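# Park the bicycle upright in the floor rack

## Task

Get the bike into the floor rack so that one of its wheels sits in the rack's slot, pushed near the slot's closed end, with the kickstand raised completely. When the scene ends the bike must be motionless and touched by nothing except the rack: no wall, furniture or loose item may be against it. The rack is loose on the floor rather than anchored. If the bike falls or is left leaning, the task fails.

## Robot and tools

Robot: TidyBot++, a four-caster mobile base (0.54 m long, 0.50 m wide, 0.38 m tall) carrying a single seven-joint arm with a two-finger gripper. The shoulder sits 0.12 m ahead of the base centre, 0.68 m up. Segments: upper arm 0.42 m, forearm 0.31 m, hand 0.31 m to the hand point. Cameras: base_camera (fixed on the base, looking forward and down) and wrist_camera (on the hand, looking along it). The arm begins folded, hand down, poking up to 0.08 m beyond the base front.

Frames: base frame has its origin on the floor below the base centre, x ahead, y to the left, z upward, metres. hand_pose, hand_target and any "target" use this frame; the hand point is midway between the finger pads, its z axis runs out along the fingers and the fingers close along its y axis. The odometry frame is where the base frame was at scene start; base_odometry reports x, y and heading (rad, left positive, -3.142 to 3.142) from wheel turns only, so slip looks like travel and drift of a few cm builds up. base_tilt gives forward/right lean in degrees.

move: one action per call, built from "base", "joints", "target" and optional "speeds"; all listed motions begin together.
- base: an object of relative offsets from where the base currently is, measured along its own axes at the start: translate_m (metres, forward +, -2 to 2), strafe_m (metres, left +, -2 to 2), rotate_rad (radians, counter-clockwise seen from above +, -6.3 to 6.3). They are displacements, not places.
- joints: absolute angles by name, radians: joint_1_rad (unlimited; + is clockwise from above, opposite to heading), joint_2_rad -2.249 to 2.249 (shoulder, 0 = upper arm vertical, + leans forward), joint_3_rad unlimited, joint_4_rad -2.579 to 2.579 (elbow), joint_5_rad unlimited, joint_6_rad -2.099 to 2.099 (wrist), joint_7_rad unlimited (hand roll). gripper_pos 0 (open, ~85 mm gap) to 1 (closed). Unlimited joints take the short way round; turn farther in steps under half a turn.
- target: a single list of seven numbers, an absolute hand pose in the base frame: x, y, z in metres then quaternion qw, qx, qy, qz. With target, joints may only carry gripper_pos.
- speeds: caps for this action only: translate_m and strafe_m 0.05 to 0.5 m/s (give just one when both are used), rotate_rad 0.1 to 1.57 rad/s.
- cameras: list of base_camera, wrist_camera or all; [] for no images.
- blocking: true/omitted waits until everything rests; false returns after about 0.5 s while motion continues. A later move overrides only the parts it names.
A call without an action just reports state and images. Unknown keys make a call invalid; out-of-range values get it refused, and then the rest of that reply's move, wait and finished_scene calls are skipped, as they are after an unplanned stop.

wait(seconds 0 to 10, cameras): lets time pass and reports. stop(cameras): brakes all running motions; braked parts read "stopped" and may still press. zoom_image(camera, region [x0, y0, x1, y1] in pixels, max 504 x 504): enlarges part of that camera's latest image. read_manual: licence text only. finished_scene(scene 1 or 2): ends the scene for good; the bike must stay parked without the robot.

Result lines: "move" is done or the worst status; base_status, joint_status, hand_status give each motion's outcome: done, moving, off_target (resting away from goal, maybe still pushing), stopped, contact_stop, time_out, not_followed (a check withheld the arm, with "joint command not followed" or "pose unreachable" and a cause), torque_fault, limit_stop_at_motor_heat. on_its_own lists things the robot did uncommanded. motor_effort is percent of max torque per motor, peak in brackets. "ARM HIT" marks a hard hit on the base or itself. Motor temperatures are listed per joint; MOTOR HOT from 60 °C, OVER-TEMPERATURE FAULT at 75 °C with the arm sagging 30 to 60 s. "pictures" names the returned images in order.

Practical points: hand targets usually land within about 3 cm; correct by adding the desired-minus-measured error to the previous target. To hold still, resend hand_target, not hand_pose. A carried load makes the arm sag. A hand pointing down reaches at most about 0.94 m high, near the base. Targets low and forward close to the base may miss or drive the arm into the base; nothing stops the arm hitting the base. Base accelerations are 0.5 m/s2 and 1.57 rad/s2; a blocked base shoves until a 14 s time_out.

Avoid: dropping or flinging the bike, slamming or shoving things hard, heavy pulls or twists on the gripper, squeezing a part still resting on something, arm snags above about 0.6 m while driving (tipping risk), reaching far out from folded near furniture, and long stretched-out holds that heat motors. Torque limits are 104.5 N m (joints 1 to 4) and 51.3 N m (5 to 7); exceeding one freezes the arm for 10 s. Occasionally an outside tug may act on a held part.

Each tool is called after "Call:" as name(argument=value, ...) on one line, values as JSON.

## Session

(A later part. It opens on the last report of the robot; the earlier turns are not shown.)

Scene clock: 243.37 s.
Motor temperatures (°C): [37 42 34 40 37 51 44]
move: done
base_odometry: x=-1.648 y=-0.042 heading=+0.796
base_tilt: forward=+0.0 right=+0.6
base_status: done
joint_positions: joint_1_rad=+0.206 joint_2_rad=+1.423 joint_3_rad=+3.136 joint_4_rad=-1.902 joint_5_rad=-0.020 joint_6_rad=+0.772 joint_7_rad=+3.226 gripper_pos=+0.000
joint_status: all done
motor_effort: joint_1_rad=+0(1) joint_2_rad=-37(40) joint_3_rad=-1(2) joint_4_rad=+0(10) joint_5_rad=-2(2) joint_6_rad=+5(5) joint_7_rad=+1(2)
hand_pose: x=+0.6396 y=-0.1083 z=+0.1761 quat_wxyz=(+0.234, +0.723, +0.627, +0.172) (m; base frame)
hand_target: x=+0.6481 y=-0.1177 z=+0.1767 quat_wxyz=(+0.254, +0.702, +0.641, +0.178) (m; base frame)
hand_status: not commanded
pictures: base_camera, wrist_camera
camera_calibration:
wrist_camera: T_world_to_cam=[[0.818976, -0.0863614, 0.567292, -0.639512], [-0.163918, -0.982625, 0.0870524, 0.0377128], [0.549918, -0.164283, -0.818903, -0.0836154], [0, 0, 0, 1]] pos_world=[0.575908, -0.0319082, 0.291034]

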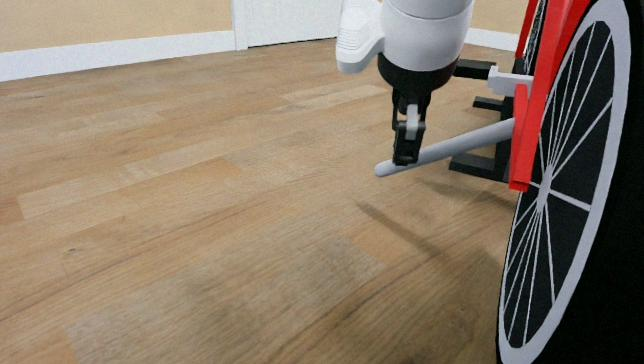

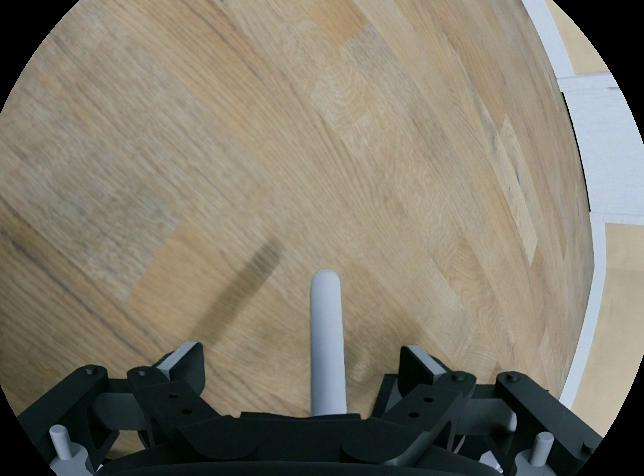

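Call:
move(joints={"joint_1_rad": 0.223, "joint_2_rad": 1.585, "joint_4_rad": -1.615, "joint_6_rad": 0.61})

Call:
zoom_image(camera="base_camera", region=[280, 40, 520, 240])

Scene clock: 244.80 s.
Motor temperatures (°C): [37 43 34 40 37 51 44]
move: done
base_odometry: x=-1.648 y=-0.042 heading=+0.796
base_tilt: forward=+0.0 right=+0.6
base_status: not commanded
joint_positions: joint_1_rad=+0.206 joint_2_rad=+1.568 joint_3_rad=+3.136 joint_4_rad=-1.628 joint_5_rad=-0.020 joint_6_rad=+0.664 joint_7_rad=+3.227 gripper_pos=+0.000
joint_status: all done
motor_effort: joint_1_rad=+0(1) joint_2_rad=-40(42) joint_3_rad=-1(2) joint_4_rad=+2(3) joint_5_rad=-1(2) joint_6_rad=+5(6) joint_7_rad=+0(1)
hand_pose: x=+0.6890 y=-0.1182 z=+0.1139 quat_wxyz=(+0.241, +0.721, +0.625, +0.179) (m; base frame)
hand_target: x=+0.6710 y=-0.1228 z=+0.0969 quat_wxyz=(+0.223, +0.711, +0.648, +0.156) (m; base frame)
hand_status: not commanded
pictures: base_camera, wrist_camera
camera_calibration:
wrist_camera: T_world_to_cam=[[0.806722, -0.0855104, 0.584712, -0.638975], [-0.166476, -0.982285, 0.0860318, 0.0434295], [0.566998, -0.166744, -0.806666, -0.176695], [0, 0, 0, 1]] pos_world=[0.622891, -0.0414418, 0.227346]

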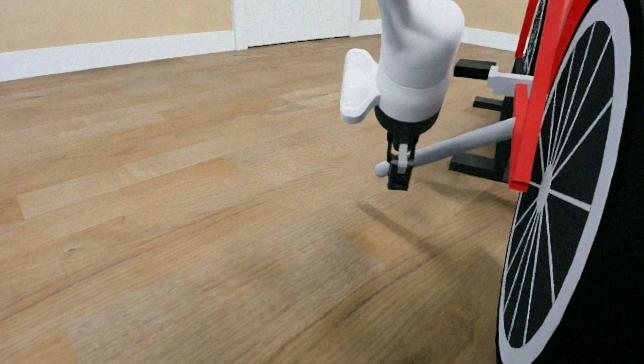

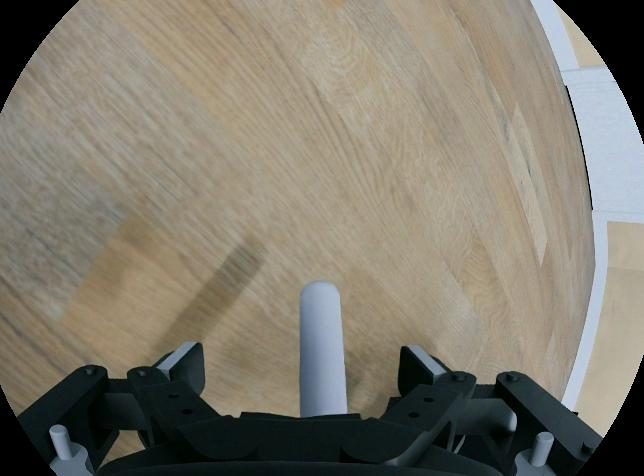

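Scaled by 2.100.

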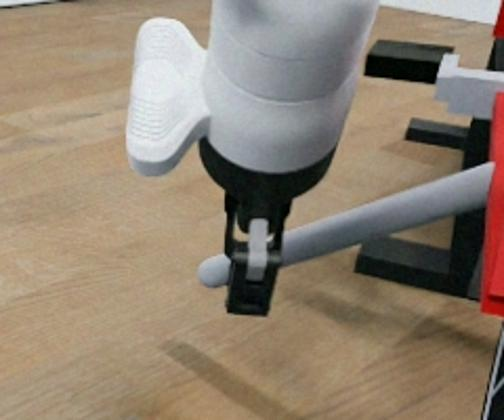

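Call:
move(joints={"gripper_pos": 0.8}, cameras=[])

Call:
move(joints={"gripper_pos": 0.95})

Scene clock: 245.87 s.
Motor temperatures (°C): [37 43 34 40 37 51 44]
move: done
base_odometry: x=-1.648 y=-0.042 heading=+0.796
base_tilt: forward=+0.0 right=+0.6
base_status: not commanded
joint_positions: joint_1_rad=+0.206 joint_2_rad=+1.568 joint_3_rad=+3.136 joint_4_rad=-1.627 joint_5_rad=-0.020 joint_6_rad=+0.664 joint_7_rad=+3.227 gripper_pos=+0.800
joint_status: all done
motor_effort: joint_1_rad=+0(1) joint_2_rad=-40(41) joint_3_rad=-1(2) joint_4_rad=+2(3) joint_5_rad=-1(2) joint_6_rad=+5(5) joint_7_rad=+0(1)
hand_pose: x=+0.6894 y=-0.1183 z=+0.1141 quat_wxyz=(+0.242, +0.721, +0.625, +0.179) (m; base frame)
hand_target: x=+0.6710 y=-0.1228 z=+0.0969 quat_wxyz=(+0.223, +0.711, +0.648, +0.156) (m; base frame)
hand_status: not commanded
pictures: none
No camera images: "cameras" was empty.

Scene clock: 246.43 s.
Motor temperatures (°C): [37 43 34 40 37 51 44]
move: done
base_odometry: x=-1.648 y=-0.042 heading=+0.796
base_tilt: forward=+0.0 right=+0.6
base_status: not commanded
joint_positions: joint_1_rad=+0.206 joint_2_rad=+1.568 joint_3_rad=+3.136 joint_4_rad=-1.627 joint_5_rad=-0.020 joint_6_rad=+0.664 joint_7_rad=+3.227 gripper_pos=+0.950
joint_status: all done
motor_effort: joint_1_rad=+0(0) joint_2_rad=-40(41) joint_3_rad=-1(2) joint_4_rad=+3(3) joint_5_rad=+0(2) joint_6_rad=+5(5) joint_7_rad=+1(1)
hand_pose: x=+0.6894 y=-0.1183 z=+0.1141 quat_wxyz=(+0.242, +0.721, +0.625, +0.179) (m; base frame)
hand_target: x=+0.6710 y=-0.1228 z=+0.0969 quat_wxyz=(+0.223, +0.711, +0.648, +0.156) (m; base frame)
hand_status: not commanded
pictures: base_camera, wrist_camera
camera_calibration:
wrist_camera: T_world_to_cam=[[0.806283, -0.0853237, 0.585344, -0.639174], [-0.166477, -0.982277, 0.0861299, 0.0433738], [0.567621, -0.166891, -0.806197, -0.177371], [0, 0, 0, 1]] pos_world=[0.623256, -0.0415334, 0.227405]

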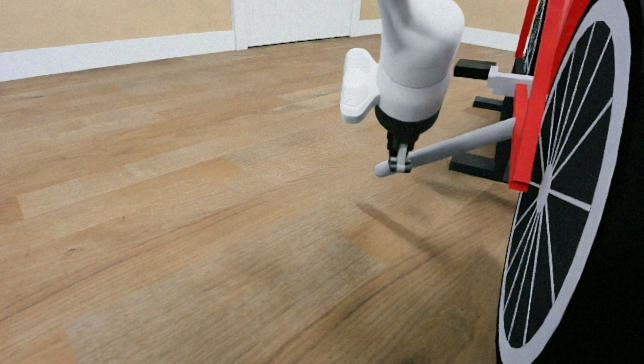

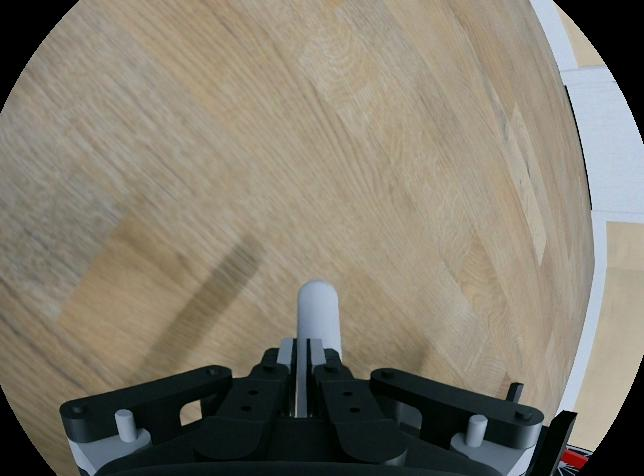

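Call:
move(joints={"gripper_pos": 0.0}, cameras=[])

Call:
move(joints={"joint_2_rad": 1.675, "joint_4_rad": -1.48, "joint_6_rad": 0.56})

Call:
move(joints={"gripper_pos": 0.8})

Scene clock: 247.67 s.
Motor temperatures (°C): [37 43 34 40 37 51 44]
move: done
base_odometry: x=-1.648 y=-0.042 heading=+0.796
base_tilt: forward=+0.0 right=+0.6
base_status: not commanded
joint_positions: joint_1_rad=+0.206 joint_2_rad=+1.568 joint_3_rad=+3.136 joint_4_rad=-1.627 joint_5_rad=-0.020 joint_6_rad=+0.664 joint_7_rad=+3.227 gripper_pos=+0.000
joint_status: all done
motor_effort: joint_1_rad=+0(0) joint_2_rad=-40(41) joint_3_rad=-1(2) joint_4_rad=+2(3) joint_5_rad=-2(2) joint_6_rad=+5(5) joint_7_rad=+1(1)
hand_pose: x=+0.6894 y=-0.1183 z=+0.1141 quat_wxyz=(+0.242, +0.721, +0.625, +0.179) (m; base frame)
hand_target: x=+0.6710 y=-0.1228 z=+0.0969 quat_wxyz=(+0.223, +0.711, +0.648, +0.156) (m; base frame)
hand_status: not commanded
pictures: none
No camera images: "cameras" was empty.

Scene clock: 248.73 s.
Motor temperatures (°C): [37 43 34 40 37 51 44]
move: done
base_odometry: x=-1.648 y=-0.042 heading=+0.796
base_tilt: forward=+0.0 right=+0.6
base_status: not commanded
joint_positions: joint_1_rad=+0.206 joint_2_rad=+1.659 joint_3_rad=+3.136 joint_4_rad=-1.489 joint_5_rad=-0.020 joint_6_rad=+0.615 joint_7_rad=+3.227 gripper_pos=+0.000
joint_status: all done
motor_effort: joint_1_rad=+0(0) joint_2_rad=-40(43) joint_3_rad=-1(2) joint_4_rad=+3(4) joint_5_rad=+0(2) joint_6_rad=+5(6) joint_7_rad=+0(1)
hand_pose: x=+0.7014 y=-0.1207 z=+0.0749 quat_wxyz=(+0.240, +0.721, +0.625, +0.178) (m; base frame)
hand_target: x=+0.6813 y=-0.1252 z=+0.0578 quat_wxyz=(+0.221, +0.711, +0.649, +0.155) (m; base frame)
hand_status: not commanded
pictures: base_camera, wrist_camera
camera_calibration:
wrist_camera: T_world_to_cam=[[0.807707, -0.0865776, 0.583193, -0.627154], [-0.166758, -0.982316, 0.0851265, 0.0466619], [0.56551, -0.166009, -0.807861, -0.214457], [0, 0, 0, 1]] pos_world=[0.635615, -0.0440625, 0.188529]

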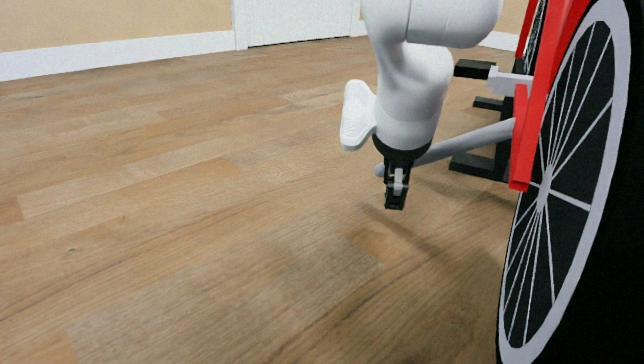

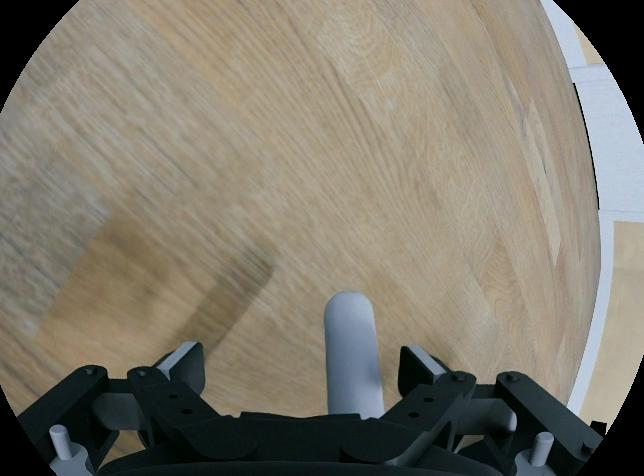

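Scene clock: 249.77 s.
Motor temperatures (°C): [37 43 34 40 37 51 44]
move: done
base_odometry: x=-1.648 y=-0.042 heading=+0.796
base_tilt: forward=+0.0 right=+0.6
base_status: not commanded
joint_positions: joint_1_rad=+0.206 joint_2_rad=+1.649 joint_3_rad=+3.136 joint_4_rad=-1.466 joint_5_rad=-0.020 joint_6_rad=+0.614 joint_7_rad=+3.239 gripper_pos=+0.771
joint_status: all done
motor_effort: joint_1_rad=+2(3) joint_2_rad=-34(41) joint_3_rad=+1(3) joint_4_rad=+1(3) joint_5_rad=-3(4) joint_6_rad=+3(5) joint_7_rad=+0(1)
hand_pose: x=+0.7196 y=-0.1247 z=+0.0849 quat_wxyz=(+0.253, +0.714, +0.626, +0.186) (m; base frame)
hand_target: x=+0.6813 y=-0.1252 z=+0.0578 quat_wxyz=(+0.221, +0.711, +0.649, +0.155) (m; base frame)
hand_status: not commanded
pictures: base_camera, wrist_camera
camera_calibration:
wrist_camera: T_world_to_cam=[[0.790864, -0.0715494, 0.607795, -0.636039], [-0.160483, -0.982634, 0.0931452, 0.0397084], [0.590575, -0.171206, -0.788612, -0.237646], [0, 0, 0, 1]] pos_world=[0.649741, -0.0471758, 0.195472]

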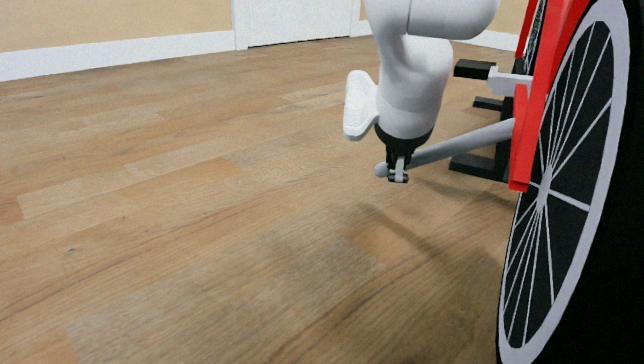

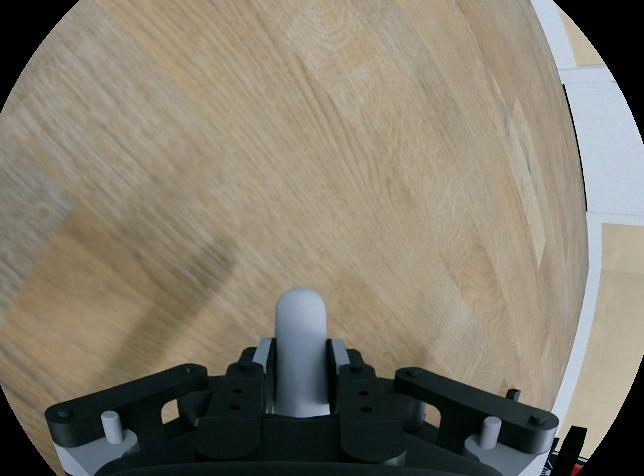

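Call:
move(joints={"gripper_pos": 0.95}, cameras=[])

Call:
move(joints={"joint_1_rad": 0.19, "joint_2_rad": 1.72, "joint_4_rad": -1.73, "joint_6_rad": 0.66})

Scene clock: 250.77 s.
Motor temperatures (°C): [37 43 34 40 37 51 44]
move: off_target
base_odometry: x=-1.648 y=-0.042 heading=+0.796
base_tilt: forward=+0.0 right=+0.6
base_status: not commanded
joint_positions: joint_1_rad=+0.206 joint_2_rad=+1.649 joint_3_rad=+3.136 joint_4_rad=-1.466 joint_5_rad=-0.020 joint_6_rad=+0.614 joint_7_rad=+3.239 gripper_pos=+0.771
joint_status: gripper_pos off_target (ended at +0.771, target +0.950)
motor_effort: joint_1_rad=+2(2) joint_2_rad=-33(34) joint_3_rad=+0(0) joint_4_rad=+1(1) joint_5_rad=-3(4) joint_6_rad=+2(3) joint_7_rad=+0(1)
hand_pose: x=+0.7196 y=-0.1247 z=+0.0849 quat_wxyz=(+0.253, +0.714, +0.626, +0.186) (m; base frame)
hand_target: x=+0.6813 y=-0.1252 z=+0.0578 quat_wxyz=(+0.221, +0.711, +0.649, +0.155) (m; base frame)
hand_status: not commanded
pictures: none
No camera images: "cameras" was empty.

Scene clock: 252.07 s.
Motor temperatures (°C): [37 43 34 40 37 51 44]
move: off_target
base_odometry: x=-1.648 y=-0.042 heading=+0.796
base_tilt: forward=+0.0 right=+0.6
base_status: not commanded
joint_positions: joint_1_rad=+0.181 joint_2_rad=+1.628 joint_3_rad=+3.132 joint_4_rad=-1.648 joint_5_rad=-0.020 joint_6_rad=+0.709 joint_7_rad=+3.239 gripper_pos=+0.773
joint_status: joint_2_rad off_target (ended at +1.628, target +1.720); joint_4_rad off_target (ended at -1.648, target -1.730); the others done
motor_effort: joint_1_rad=+4(5) joint_2_rad=-18(34) joint_3_rad=+3(4) joint_4_rad=-13(14) joint_5_rad=-4(6) joint_6_rad=-9(10) joint_7_rad=+0(1)
hand_pose: x=+0.6578 y=-0.0958 z=+0.0851 quat_wxyz=(+0.226, +0.713, +0.641, +0.171) (m; base frame)
hand_target: x=+0.5396 y=-0.0785 z=+0.0275 quat_wxyz=(+0.141, +0.716, +0.675, +0.103) (m; base frame)
hand_status: not commanded
pictures: base_camera, wrist_camera
camera_calibration:
wrist_camera: T_world_to_cam=[[0.829391, -0.0594156, 0.555501, -0.605002], [-0.129629, -0.987658, 0.0879047, 0.0377926], [0.543422, -0.144917, -0.826856, -0.159276], [0, 0, 0, 1]] pos_world=[0.593236, -0.0217021, 0.201058]

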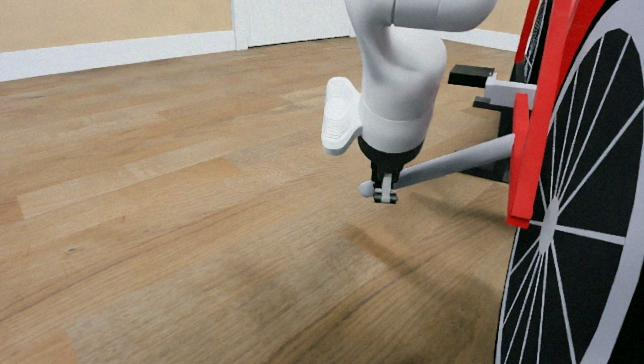

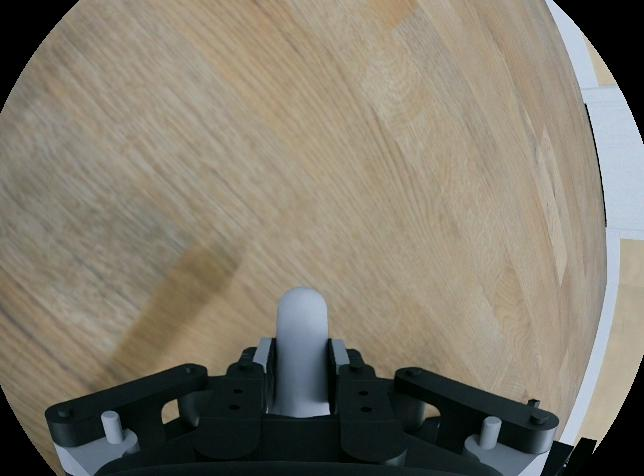

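Call:
move(joints={"joint_2_rad": 1.80, "joint_4_rad": -1.85, "joint_6_rad": 0.50})

Call:
zoom_image(camera="base_camera", region=[340, 60, 640, 360])

Scene clock: 253.17 s.
Motor temperatures (°C): [37 43 34 40 37 51 44]
move: off_target
base_odometry: x=-1.648 y=-0.042 heading=+0.796
base_tilt: forward=+0.0 right=+0.6
base_status: not commanded
joint_positions: joint_1_rad=+0.169 joint_2_rad=+1.608 joint_3_rad=+3.131 joint_4_rad=-1.708 joint_5_rad=-0.010 joint_6_rad=+0.684 joint_7_rad=+3.267 gripper_pos=+0.773
joint_status: joint_2_rad off_target (ended at +1.608, target +1.800); joint_4_rad off_target (ended at -1.708, target -1.850); joint_6_rad off_target (ended at +0.684, target +0.500)
motor_effort: joint_1_rad=+6(7) joint_2_rad=+3(18) joint_3_rad=+3(4) joint_4_rad=-25(26) joint_5_rad=-9(9) joint_6_rad=-18(18) joint_7_rad=-4(4)
hand_pose: x=+0.6302 y=-0.0818 z=+0.0850 quat_wxyz=(+0.201, +0.703, +0.665, +0.152) (m; base frame)
hand_target: x=+0.3690 y=-0.0457 z=+0.0003 quat_wxyz=(-0.004, +0.728, +0.686, -0.002) (m; base frame)
hand_status: not commanded
pictures: base_camera, wrist_camera
camera_calibration:
wrist_camera: T_world_to_cam=[[0.866281, -0.0188446, 0.499202, -0.596304], [-0.0766253, -0.992475, 0.095505, 0.0135691], [0.493645, -0.120986, -0.861206, -0.106066], [0, 0, 0, 1]] pos_world=[0.569966, -0.0106026, 0.205036]

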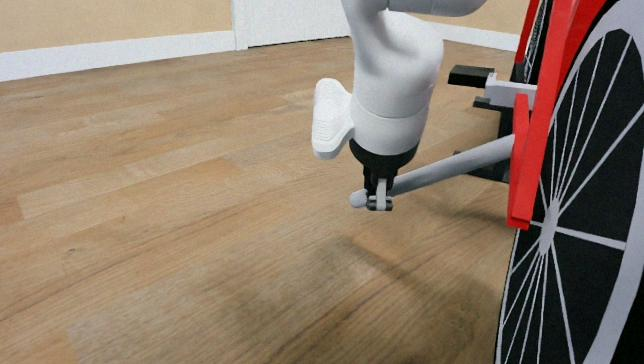

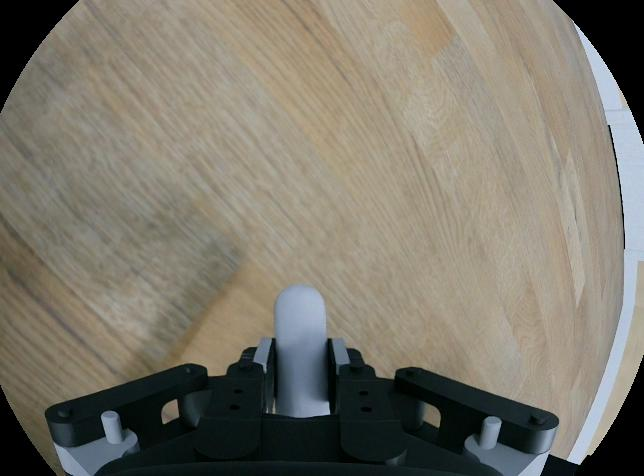

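Scaled by 1.680.

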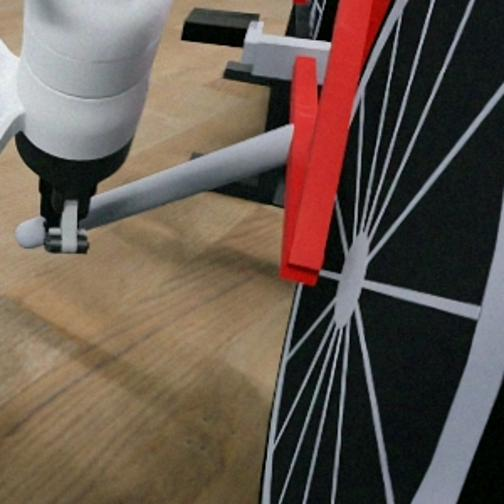

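Call:
move(joints={"joint_2_rad": 1.90, "joint_4_rad": -1.98, "joint_6_rad": 0.30}, cameras=["base_camera"])

Call:
move(joints={"joint_2_rad": 1.97, "joint_4_rad": -2.08, "joint_6_rad": 0.15})

Scene clock: 255.23 s.
Motor temperatures (°C): [37 42 34 40 37 51 44]
move: off_target
base_odometry: x=-1.648 y=-0.042 heading=+0.796
base_tilt: forward=+0.0 right=+0.6
base_status: not commanded
joint_positions: joint_1_rad=+0.155 joint_2_rad=+1.574 joint_3_rad=+3.131 joint_4_rad=-1.774 joint_5_rad=+0.018 joint_6_rad=+0.553 joint_7_rad=+3.320 gripper_pos=+0.773
joint_status: joint_2_rad off_target (ended at +1.574, target +1.900); joint_4_rad off_target (ended at -1.774, target -1.980); joint_6_rad off_target (ended at +0.553, target +0.300)
motor_effort: joint_1_rad=+8(9) joint_2_rad=+27(29) joint_3_rad=+1(4) joint_4_rad=-41(41) joint_5_rad=-13(13) joint_6_rad=-31(31) joint_7_rad=-11(11)
hand_pose: x=+0.5775 y=-0.0605 z=+0.0802 quat_wxyz=(+0.136, +0.683, +0.710, +0.107) (m; base frame)
hand_target: x=+0.1729 y=-0.0080 z=+0.0315 quat_wxyz=(-0.177, +0.710, +0.670, -0.127) (m; base frame)
hand_status: not commanded
pictures: base_camera

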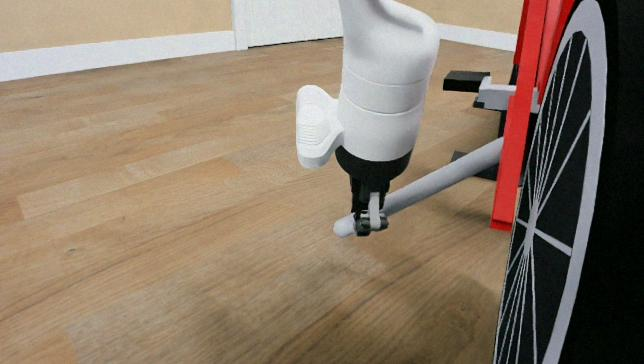

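Scene clock: 256.47 s.
Motor temperatures (°C): [37 43 34 40 37 51 44]
move: off_target
base_odometry: x=-1.648 y=-0.042 heading=+0.796
base_tilt: forward=+0.0 right=+0.6
base_status: not commanded
joint_positions: joint_1_rad=+0.154 joint_2_rad=+1.542 joint_3_rad=+3.131 joint_4_rad=-1.805 joint_5_rad=+0.026 joint_6_rad=+0.471 joint_7_rad=+3.342 gripper_pos=+0.773
joint_status: joint_2_rad off_target (ended at +1.542, target +1.970); joint_4_rad off_target (ended at -1.805, target -2.080); joint_6_rad off_target (ended at +0.471, target +0.150)
motor_effort: joint_1_rad=+7(9) joint_2_rad=+50(51) joint_3_rad=-2(2) joint_4_rad=-54(54) joint_5_rad=-14(15) joint_6_rad=-43(43) joint_7_rad=-14(14)
hand_pose: x=+0.5538 y=-0.0560 z=+0.0861 quat_wxyz=(+0.103, +0.676, +0.725, +0.083) (m; base frame)
hand_target: x=+0.0465 y=+0.0162 z=+0.0990 quat_wxyz=(-0.301, +0.676, +0.637, -0.216) (m; base frame)
hand_status: not commanded
pictures: base_camera, wrist_camera
camera_calibration:
wrist_camera: T_world_to_cam=[[0.956885, 0.087564, 0.276953, -0.555299], [0.0677209, -0.994456, 0.0804374, -0.0455293], [0.282461, -0.0582139, -0.957511, 0.0645183], [0, 0, 0, 1]] pos_world=[0.516217, 0.00710318, 0.219231]

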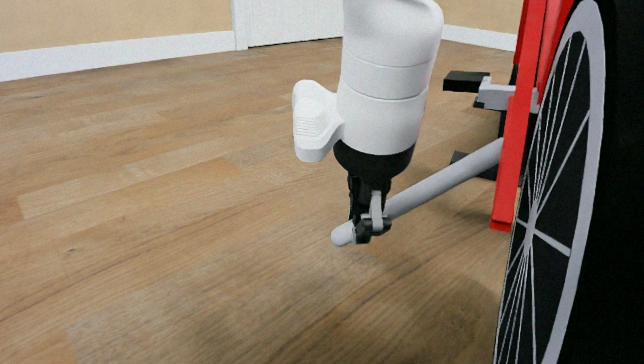

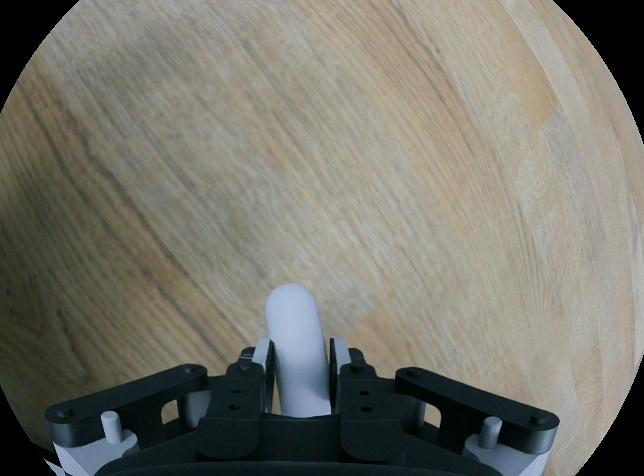

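Call:
move(joints={"joint_2_rad": 2.02, "joint_4_rad": -2.16, "joint_6_rad": 0.0})

Call:
zoom_image(camera="base_camera", region=[300, 60, 640, 360])

Scene clock: 257.70 s.
Motor temperatures (°C): [37 43 34 40 37 51 44]
move: off_target
base_odometry: x=-1.648 y=-0.042 heading=+0.796
base_tilt: forward=+0.0 right=+0.6
base_status: not commanded
joint_positions: joint_1_rad=+0.154 joint_2_rad=+1.507 joint_3_rad=+3.135 joint_4_rad=-1.825 joint_5_rad=+0.040 joint_6_rad=+0.371 joint_7_rad=+3.366 gripper_pos=+0.772
joint_status: joint_2_rad off_target (ended at +1.507, target +2.020); joint_4_rad off_target (ended at -1.825, target -2.160); joint_6_rad off_target (ended at +0.371, target +0.000)
motor_effort: joint_1_rad=+7(8) joint_2_rad=+67(67) joint_3_rad=-4(4) joint_4_rad=-66(66) joint_5_rad=-16(17) joint_6_rad=-52(52) joint_7_rad=-17(17)
hand_pose: x=+0.5315 y=-0.0539 z=+0.0937 quat_wxyz=(+0.069, +0.665, +0.741, +0.058) (m; base frame)
hand_target: x=-0.0378 y=+0.0324 z=+0.1815 quat_wxyz=(-0.403, +0.632, +0.596, -0.290) (m; base frame)
hand_status: not commanded
pictures: base_camera, wrist_camera
camera_calibration:
wrist_camera: T_world_to_cam=[[0.972885, 0.124159, 0.195139, -0.53517], [0.112674, -0.991238, 0.0689372, -0.0651265], [0.201989, -0.0450809, -0.97835, 0.123667], [0, 0, 0, 1]] pos_world=[0.503017, 0.0074652, 0.229912]

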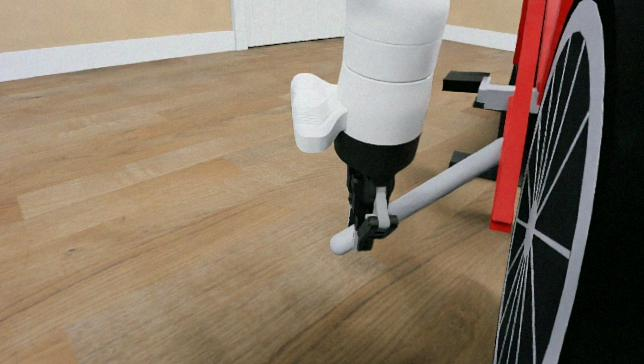

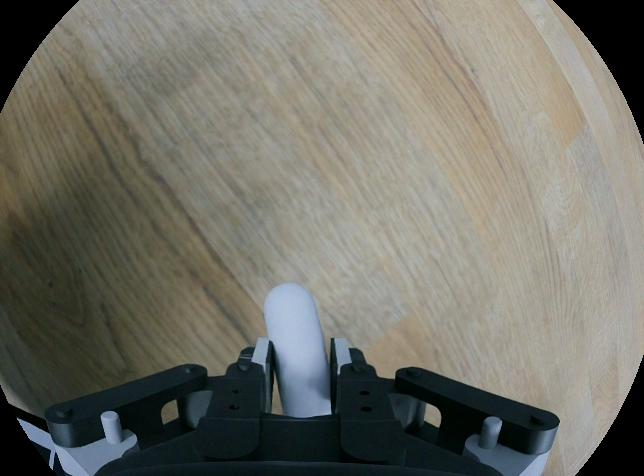

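Scaled by 1.482.

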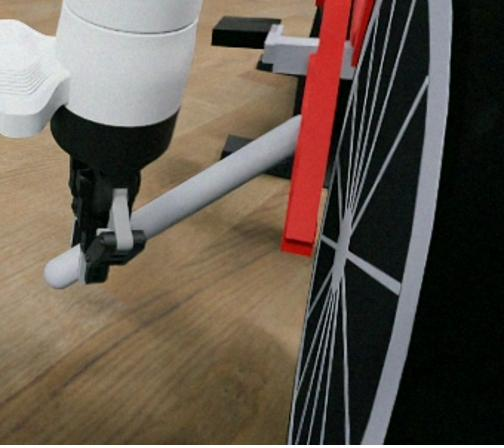

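Call:
move(joints={"joint_1_rad": 0.05, "joint_2_rad": 2.03, "joint_4_rad": -2.26, "joint_6_rad": -0.05})

Call:
zoom_image(camera="base_camera", region=[300, 60, 640, 360])

Scene clock: 259.03 s.
Motor temperatures (°C): [37 43 34 40 37 51 44]
move: off_target
base_odometry: x=-1.648 y=-0.042 heading=+0.796
base_tilt: forward=+0.0 right=+0.6
base_status: not commanded
joint_positions: joint_1_rad=+0.049 joint_2_rad=+1.471 joint_3_rad=+3.211 joint_4_rad=-1.893 joint_5_rad=+0.040 joint_6_rad=+0.338 joint_7_rad=+3.366 gripper_pos=+0.772
joint_status: joint_2_rad off_target (ended at +1.471, target +2.030); joint_4_rad off_target (ended at -1.893, target -2.260); joint_6_rad off_target (ended at +0.337, target -0.050); the others done
motor_effort: joint_1_rad=+3(7) joint_2_rad=+70(72) joint_3_rad=-16(17) joint_4_rad=-73(74) joint_5_rad=-10(16) joint_6_rad=-56(56) joint_7_rad=-14(17)
hand_pose: x=+0.5017 y=-0.0556 z=+0.1083 quat_wxyz=(+0.063, +0.627, +0.776, +0.011) (m; base frame)
hand_target: x=-0.0719 y=+0.0117 z=+0.2494 quat_wxyz=(-0.428, +0.563, +0.611, -0.355) (m; base frame)
hand_status: not commanded
pictures: base_camera, wrist_camera
camera_calibration:
wrist_camera: T_world_to_cam=[[0.967007, 0.22867, 0.11228, -0.491022], [0.21442, -0.968588, 0.125943, -0.120486], [0.137552, -0.0977131, -0.985663, 0.174019], [0, 0, 0, 1]] pos_world=[0.47672, 0.012584, 0.24183]

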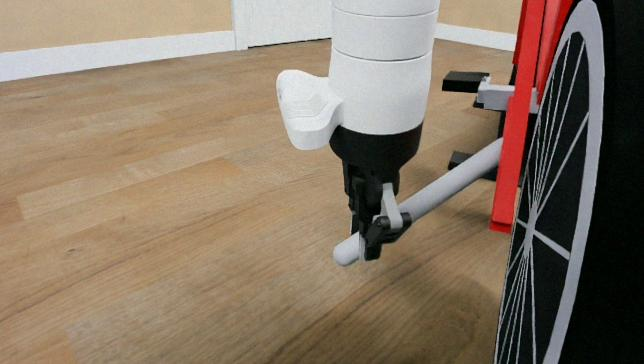

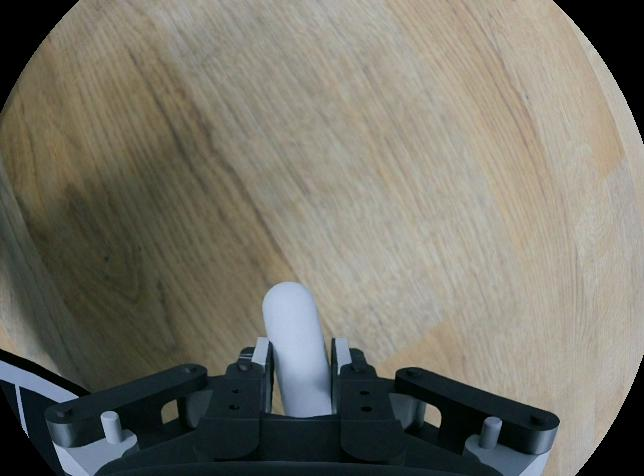

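Scaled by 1.482.

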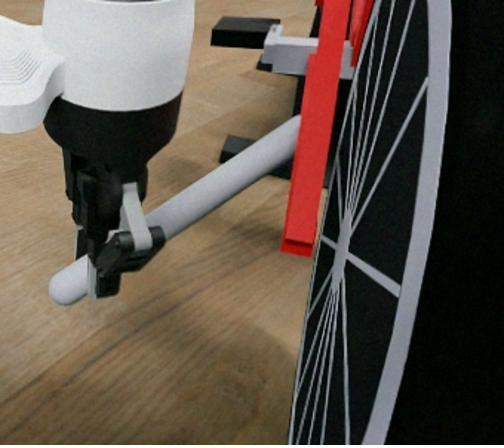

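Call:
move(joints={"joint_1_rad": 0.0, "joint_2_rad": 2.05, "joint_4_rad": -2.36, "joint_6_rad": -0.15})

Call:
zoom_image(camera="base_camera", region=[300, 60, 640, 360])

Scene clock: 260.87 s.
Motor temperatures (°C): [37 43 34 40 37 51 44]
move: not_followed
TORQUE WARNING: joint_2_rad reached its warning level (56.7 N m). A warning alone does not stop the arm.
base_odometry: x=-1.648 y=-0.042 heading=+0.796
base_tilt: forward=+0.0 right=+0.6
base_status: not commanded
joint_positions: joint_1_rad=+0.032 joint_2_rad=+1.460 joint_3_rad=+3.214 joint_4_rad=-1.907 joint_5_rad=+0.033 joint_6_rad=+0.288 joint_7_rad=+3.348 gripper_pos=+0.950
joint_status: joint_1_rad not_followed (moved -0.017 of -0.049); joint_2_rad not_followed (moved -0.010 of +0.579); joint_4_rad not_followed (moved -0.014 of -0.467); joint_6_rad not_followed (moved -0.049 of -0.488)
on_its_own: gripper_pos moved +0.177 to your old target +0.950
motor_effort: joint_1_rad=+0(17) joint_2_rad=-34(94) joint_3_rad=+0(23) joint_4_rad=-4(79) joint_5_rad=-1(18) joint_6_rad=+0(60) joint_7_rad=+1(17)
hand_pose: x=+0.4847 y=-0.0513 z=+0.1116 quat_wxyz=(+0.044, +0.632, +0.774, -0.006) (m; base frame)
hand_target: x=+0.4946 y=-0.0566 z=+0.1126 quat_wxyz=(+0.058, +0.622, +0.781, +0.001) (m; base frame)
hand_status: not commanded
pictures: base_camera, wrist_camera
joint command not followed: on one or more control steps a check withheld the commanded joint targets, and the robot was not sent them on those steps. On the call's last step the targets were still withheld.
cause: the commanded joint targets, or the way to them, would bring two parts of the arm too close to each other (its base and another part of the arm, with the joints from joint_1_rad to joint_6_rad between them).
camera_calibration:
wrist_camera: T_world_to_cam=[[0.974262, 0.216584, 0.062491, -0.474565], [0.208377, -0.971047, 0.116818, -0.109284], [0.0859826, -0.100789, -0.991185, 0.205491], [0, 0, 0, 1]] pos_world=[0.467454, 0.0173751, 0.246102]

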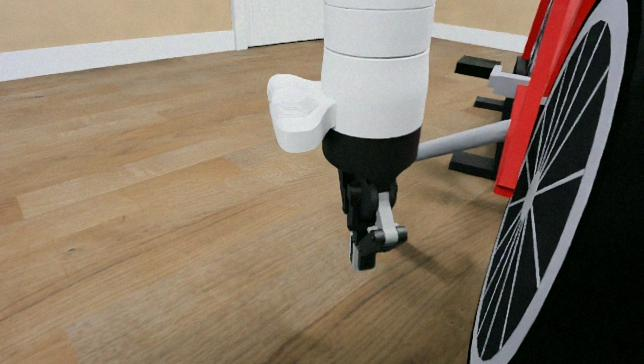

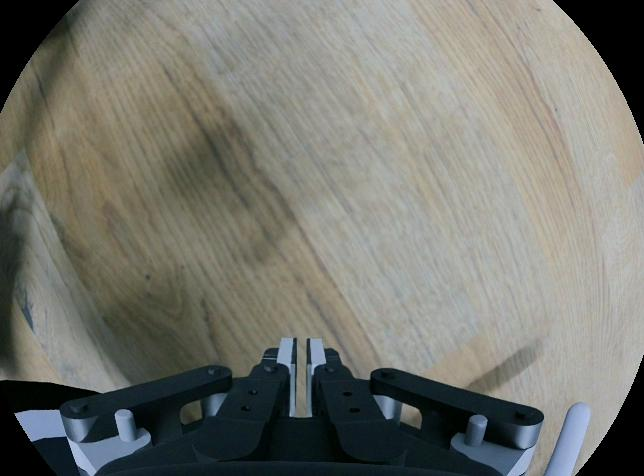

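Scaled by 1.482.

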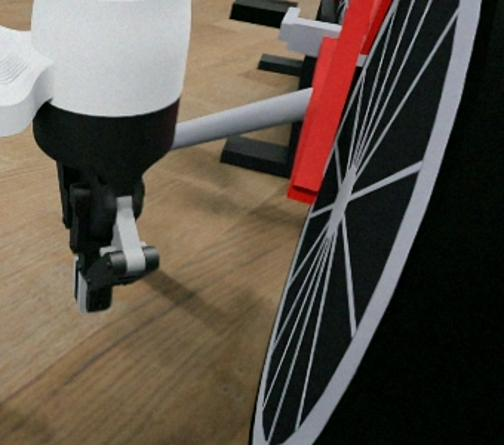

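Call:
move(joints={"joint_1_rad": 0.1, "joint_2_rad": 1.15, "joint_3_rad": 3.14, "joint_4_rad": -1.95, "joint_5_rad": 0.0, "joint_6_rad": 0.3, "joint_7_rad": -3.01}, cameras=[])

Call:
move(joints={"joint_1_rad": 0.223, "joint_2_rad": 1.28, "joint_4_rad": -1.95, "joint_6_rad": 0.8, "gripper_pos": 0.0})

Scene clock: 263.97 s.
Motor temperatures (°C): [37 43 34 40 37 51 44]
move: done
TORQUE WARNING: joint_6_rad reached its warning level (29.4 N m). A warning alone does not stop the arm.
base_odometry: x=-1.648 y=-0.042 heading=+0.796
base_tilt: forward=+0.0 right=+0.6
base_status: not commanded
joint_positions: joint_1_rad=+0.084 joint_2_rad=+1.170 joint_3_rad=+3.155 joint_4_rad=-1.958 joint_5_rad=+0.029 joint_6_rad=+0.250 joint_7_rad=+3.301 gripper_pos=+0.950
joint_status: all done
motor_effort: joint_1_rad=+0(1) joint_2_rad=-36(40) joint_3_rad=-1(8) joint_4_rad=+1(72) joint_5_rad=-1(3) joint_6_rad=+2(44) joint_7_rad=+1(2)
hand_pose: x=+0.5897 y=-0.0439 z=+0.2309 quat_wxyz=(+0.106, +0.664, +0.736, +0.077) (m; base frame)
hand_target: x=+0.6181 y=-0.0478 z=+0.2463 quat_wxyz=(+0.133, +0.686, +0.708, +0.106) (m; base frame)
hand_status: not commanded
pictures: none
ARM HIT: the arm struck its own base or body hard.
held back during your reply time, on 28 control steps: two parts of the arm were too close to each other, or the arm's last command would have brought them too close.
led back after a hold: the arm was led back toward your command in small steps, so it may still be short of it.
joint command not followed: on one or more control steps a check withheld the commanded joint targets, and the robot was not sent them on those steps.
cause: the commanded joint targets, or the way to them, would bring two parts of the arm too close to each other (its base and another part of the arm, with the joints from joint_1_rad to joint_6_rad between them).
No camera images: "cameras" was empty.

Scene clock: 265.37 s.
Motor temperatures (°C): [37 43 34 40 37 51 44]
move: done
base_odometry: x=-1.648 y=-0.042 heading=+0.796
base_tilt: forward=+0.0 right=+0.6
base_status: not commanded
joint_positions: joint_1_rad=+0.220 joint_2_rad=+1.263 joint_3_rad=+3.151 joint_4_rad=-1.954 joint_5_rad=+0.029 joint_6_rad=+0.751 joint_7_rad=+3.301 gripper_pos=+0.000
joint_status: all done
motor_effort: joint_1_rad=+0(3) joint_2_rad=-38(40) joint_3_rad=-1(3) joint_4_rad=+2(4) joint_5_rad=-1(2) joint_6_rad=+5(6) joint_7_rad=+1(1)
hand_pose: x=+0.6776 y=-0.1225 z=+0.2528 quat_wxyz=(+0.274, +0.678, +0.657, +0.187) (m; base frame)
hand_target: x=+0.6838 y=-0.1257 z=+0.2536 quat_wxyz=(+0.285, +0.692, +0.632, +0.200) (m; base frame)
hand_status: not commanded
pictures: base_camera, wrist_camera
camera_calibration:
wrist_camera: T_world_to_cam=[[0.777414, 0.0288806, 0.628326, -0.688563], [-0.0818351, -0.98581, 0.146565, -0.0477533], [0.623643, -0.165361, -0.764019, -0.107975], [0, 0, 0, 1]] pos_world=[0.598729, -0.0450444, 0.357146]

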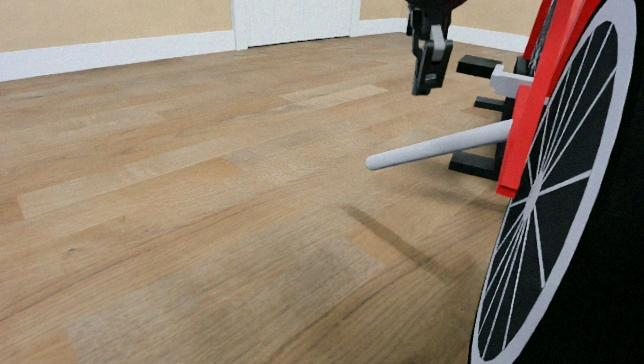

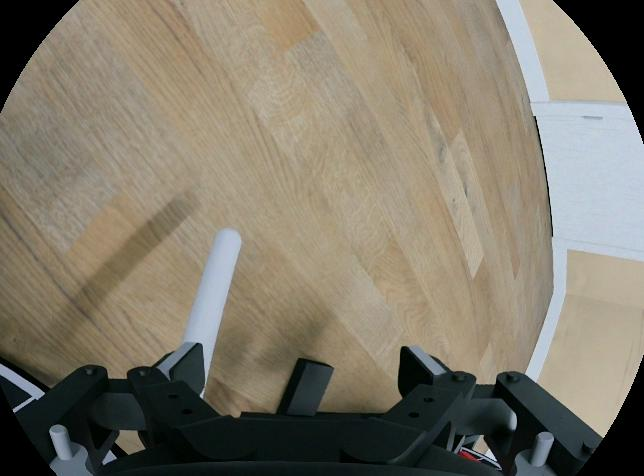

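Call:
move(joints={"joint_1_rad": 0.244, "joint_2_rad": 1.447, "joint_4_rad": -1.81, "joint_5_rad": -0.03, "joint_6_rad": 0.67, "joint_7_rad": -3.03})

Call:
move(joints={"joint_2_rad": 1.60, "joint_4_rad": -1.527, "joint_6_rad": 0.535})

Call:
zoom_image(camera="base_camera", region=[300, 60, 640, 360])

Scene clock: 267.27 s.
Motor temperatures (°C): [37 43 34 40 37 51 44]
move: done
base_odometry: x=-1.648 y=-0.042 heading=+0.796
base_tilt: forward=+0.0 right=+0.6
base_status: not commanded
joint_positions: joint_1_rad=+0.229 joint_2_rad=+1.440 joint_3_rad=+3.151 joint_4_rad=-1.820 joint_5_rad=+0.029 joint_6_rad=+0.715 joint_7_rad=+3.298 gripper_pos=+0.000
joint_status: all done
motor_effort: joint_1_rad=+0(1) joint_2_rad=-39(42) joint_3_rad=-1(2) joint_4_rad=+1(3) joint_5_rad=-1(2) joint_6_rad=+5(6) joint_7_rad=+1(1)
hand_pose: x=+0.6595 y=-0.1236 z=+0.1666 quat_wxyz=(+0.242, +0.690, +0.661, +0.165) (m; base frame)
hand_target: x=+0.6472 y=-0.1351 z=+0.1569 quat_wxyz=(+0.228, +0.733, +0.623, +0.152) (m; base frame)
hand_status: not commanded
pictures: base_camera, wrist_camera
camera_calibration:
wrist_camera: T_world_to_cam=[[0.824184, 0.00971828, 0.566239, -0.643144], [-0.0809868, -0.987554, 0.134829, -0.0365071], [0.560501, -0.156982, -0.813139, -0.111888], [0, 0, 0, 1]] pos_world=[0.589826, -0.0473669, 0.278115]

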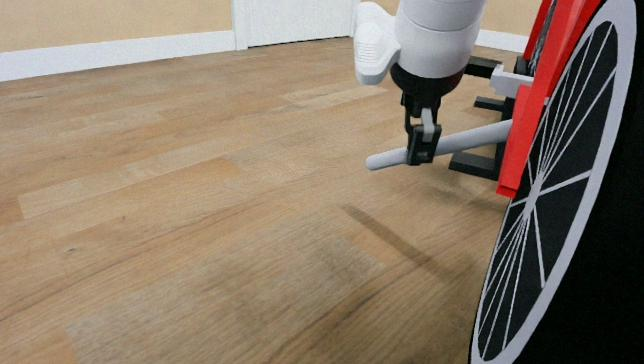

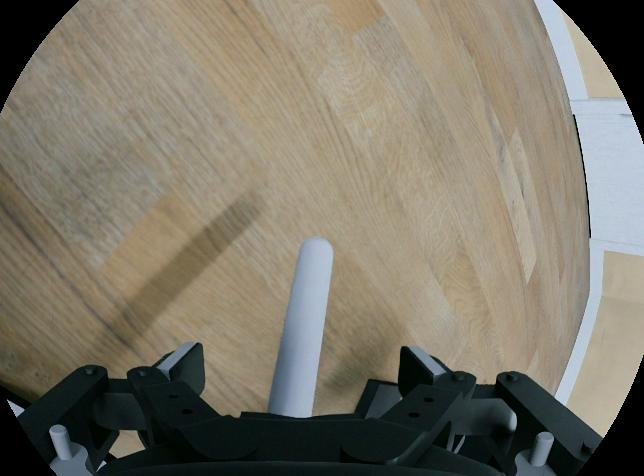

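Scene clock: 268.60 s.
Motor temperatures (°C): [37 43 34 40 37 51 44]
move: done
base_odometry: x=-1.648 y=-0.042 heading=+0.796
base_tilt: forward=+0.0 right=+0.6
base_status: not commanded
joint_positions: joint_1_rad=+0.229 joint_2_rad=+1.583 joint_3_rad=+3.151 joint_4_rad=-1.539 joint_5_rad=+0.029 joint_6_rad=+0.591 joint_7_rad=+3.298 gripper_pos=+0.000
joint_status: all done
motor_effort: joint_1_rad=+0(0) joint_2_rad=-42(44) joint_3_rad=-1(2) joint_4_rad=+3(4) joint_5_rad=-1(2) joint_6_rad=+5(6) joint_7_rad=+1(1)
hand_pose: x=+0.7083 y=-0.1358 z=+0.1068 quat_wxyz=(+0.249, +0.688, +0.661, +0.168) (m; base frame)
hand_target: x=+0.6887 y=-0.1444 z=+0.0897 quat_wxyz=(+0.224, +0.734, +0.623, +0.152) (m; base frame)
hand_status: not commanded
pictures: base_camera, wrist_camera
camera_calibration:
wrist_camera: T_world_to_cam=[[0.81679, 0.0148986, 0.576742, -0.644624], [-0.081196, -0.986748, 0.140481, -0.0368248], [0.571192, -0.161573, -0.804757, -0.198819], [0, 0, 0, 1]] pos_world=[0.637097, -0.0588565, 0.216954]

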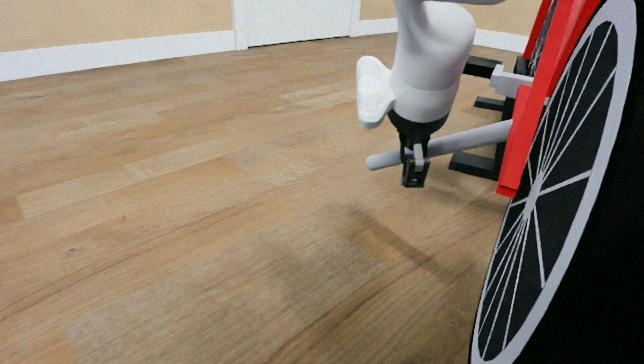

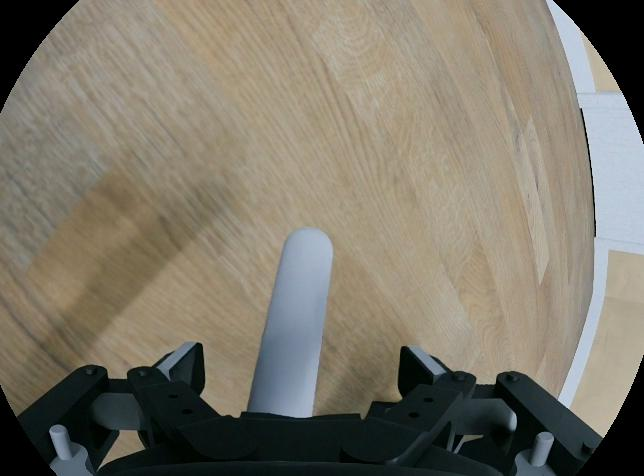

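Scaled by 1.482.

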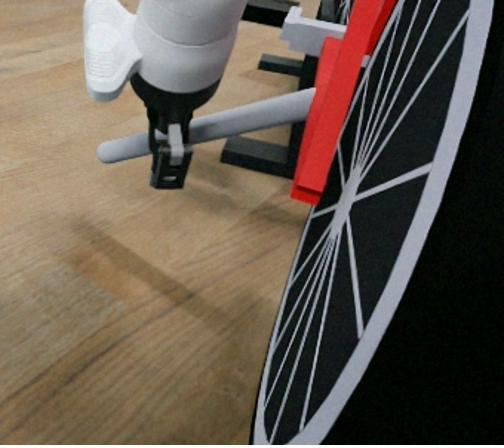

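Call:
move(joints={"joint_7_rad": -3.17}, cameras=[])

Call:
move(joints={"gripper_pos": 0.8}, cameras=[])

Call:
move(joints={"gripper_pos": 1.0})

Scene clock: 269.67 s.
Motor temperatures (°C): [37 43 34 40 37 51 44]
move: done
base_odometry: x=-1.648 y=-0.042 heading=+0.796
base_tilt: forward=+0.0 right=+0.6
base_status: not commanded
joint_positions: joint_1_rad=+0.229 joint_2_rad=+1.583 joint_3_rad=+3.151 joint_4_rad=-1.538 joint_5_rad=+0.029 joint_6_rad=+0.590 joint_7_rad=+3.141 gripper_pos=+0.000
joint_status: all done
motor_effort: joint_1_rad=+0(0) joint_2_rad=-42(42) joint_3_rad=-1(1) joint_4_rad=+3(4) joint_5_rad=-1(2) joint_6_rad=+5(5) joint_7_rad=+0(1)
hand_pose: x=+0.7087 y=-0.1358 z=+0.1069 quat_wxyz=(+0.235, +0.737, +0.605, +0.187) (m; base frame)
hand_target: x=+0.6887 y=-0.1444 z=+0.0897 quat_wxyz=(+0.213, +0.776, +0.570, +0.168) (m; base frame)
hand_status: not commanded
pictures: none
No camera images: "cameras" was empty.

Scene clock: 270.70 s.
Motor temperatures (°C): [37 43 34 40 37 51 44]
move: off_target
base_odometry: x=-1.648 y=-0.042 heading=+0.796
base_tilt: forward=+0.0 right=+0.6
base_status: not commanded
joint_positions: joint_1_rad=+0.231 joint_2_rad=+1.590 joint_3_rad=+3.149 joint_4_rad=-1.535 joint_5_rad=+0.026 joint_6_rad=+0.581 joint_7_rad=+3.141 gripper_pos=+0.758
joint_status: gripper_pos off_target (ended at +0.758, target +0.800)
motor_effort: joint_1_rad=+1(2) joint_2_rad=-40(47) joint_3_rad=+0(2) joint_4_rad=+3(7) joint_5_rad=-2(2) joint_6_rad=+4(8) joint_7_rad=+1(2)
hand_pose: x=+0.7046 y=-0.1357 z=+0.1022 quat_wxyz=(+0.231, +0.741, +0.604, +0.183) (m; base frame)
hand_target: x=+0.6887 y=-0.1444 z=+0.0897 quat_wxyz=(+0.213, +0.776, +0.570, +0.168) (m; base frame)
hand_status: not commanded
pictures: none
No camera images: "cameras" was empty.

Scene clock: 271.33 s.
Motor temperatures (°C): [37 43 34 40 37 51 44]
move: off_target
base_odometry: x=-1.648 y=-0.042 heading=+0.796
base_tilt: forward=+0.0 right=+0.6
base_status: not commanded
joint_positions: joint_1_rad=+0.231 joint_2_rad=+1.590 joint_3_rad=+3.148 joint_4_rad=-1.535 joint_5_rad=+0.026 joint_6_rad=+0.581 joint_7_rad=+3.141 gripper_pos=+0.758
joint_status: gripper_pos off_target (ended at +0.758, target +1.000)
motor_effort: joint_1_rad=+0(1) joint_2_rad=-40(40) joint_3_rad=+0(2) joint_4_rad=+3(3) joint_5_rad=-1(2) joint_6_rad=+4(4) joint_7_rad=+1(1)
hand_pose: x=+0.7047 y=-0.1356 z=+0.1022 quat_wxyz=(+0.230, +0.741, +0.604, +0.183) (m; base frame)
hand_target: x=+0.6887 y=-0.1444 z=+0.0897 quat_wxyz=(+0.213, +0.776, +0.570, +0.168) (m; base frame)
hand_status: not commanded
pictures: base_camera, wrist_camera
camera_calibration:
wrist_camera: T_world_to_cam=[[0.803206, -0.147769, 0.577082, -0.65144], [-0.214564, -0.975487, 0.0488534, 0.0685762], [0.555717, -0.163061, -0.815224, -0.18866], [0, 0, 0, 1]] pos_world=[0.642796, -0.0601305, 0.218784]

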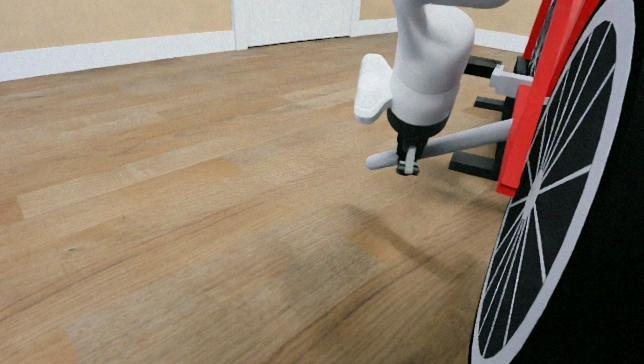

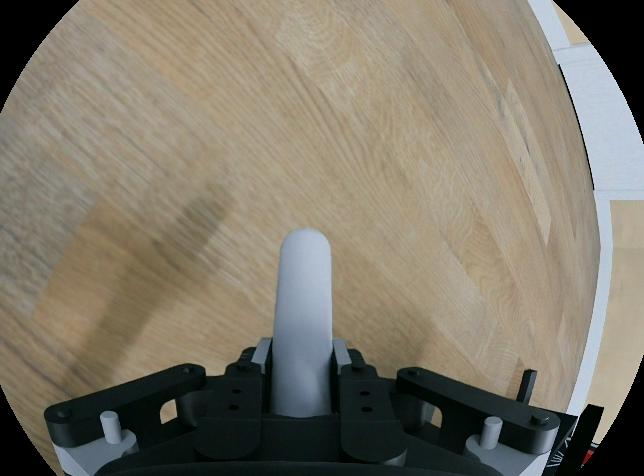

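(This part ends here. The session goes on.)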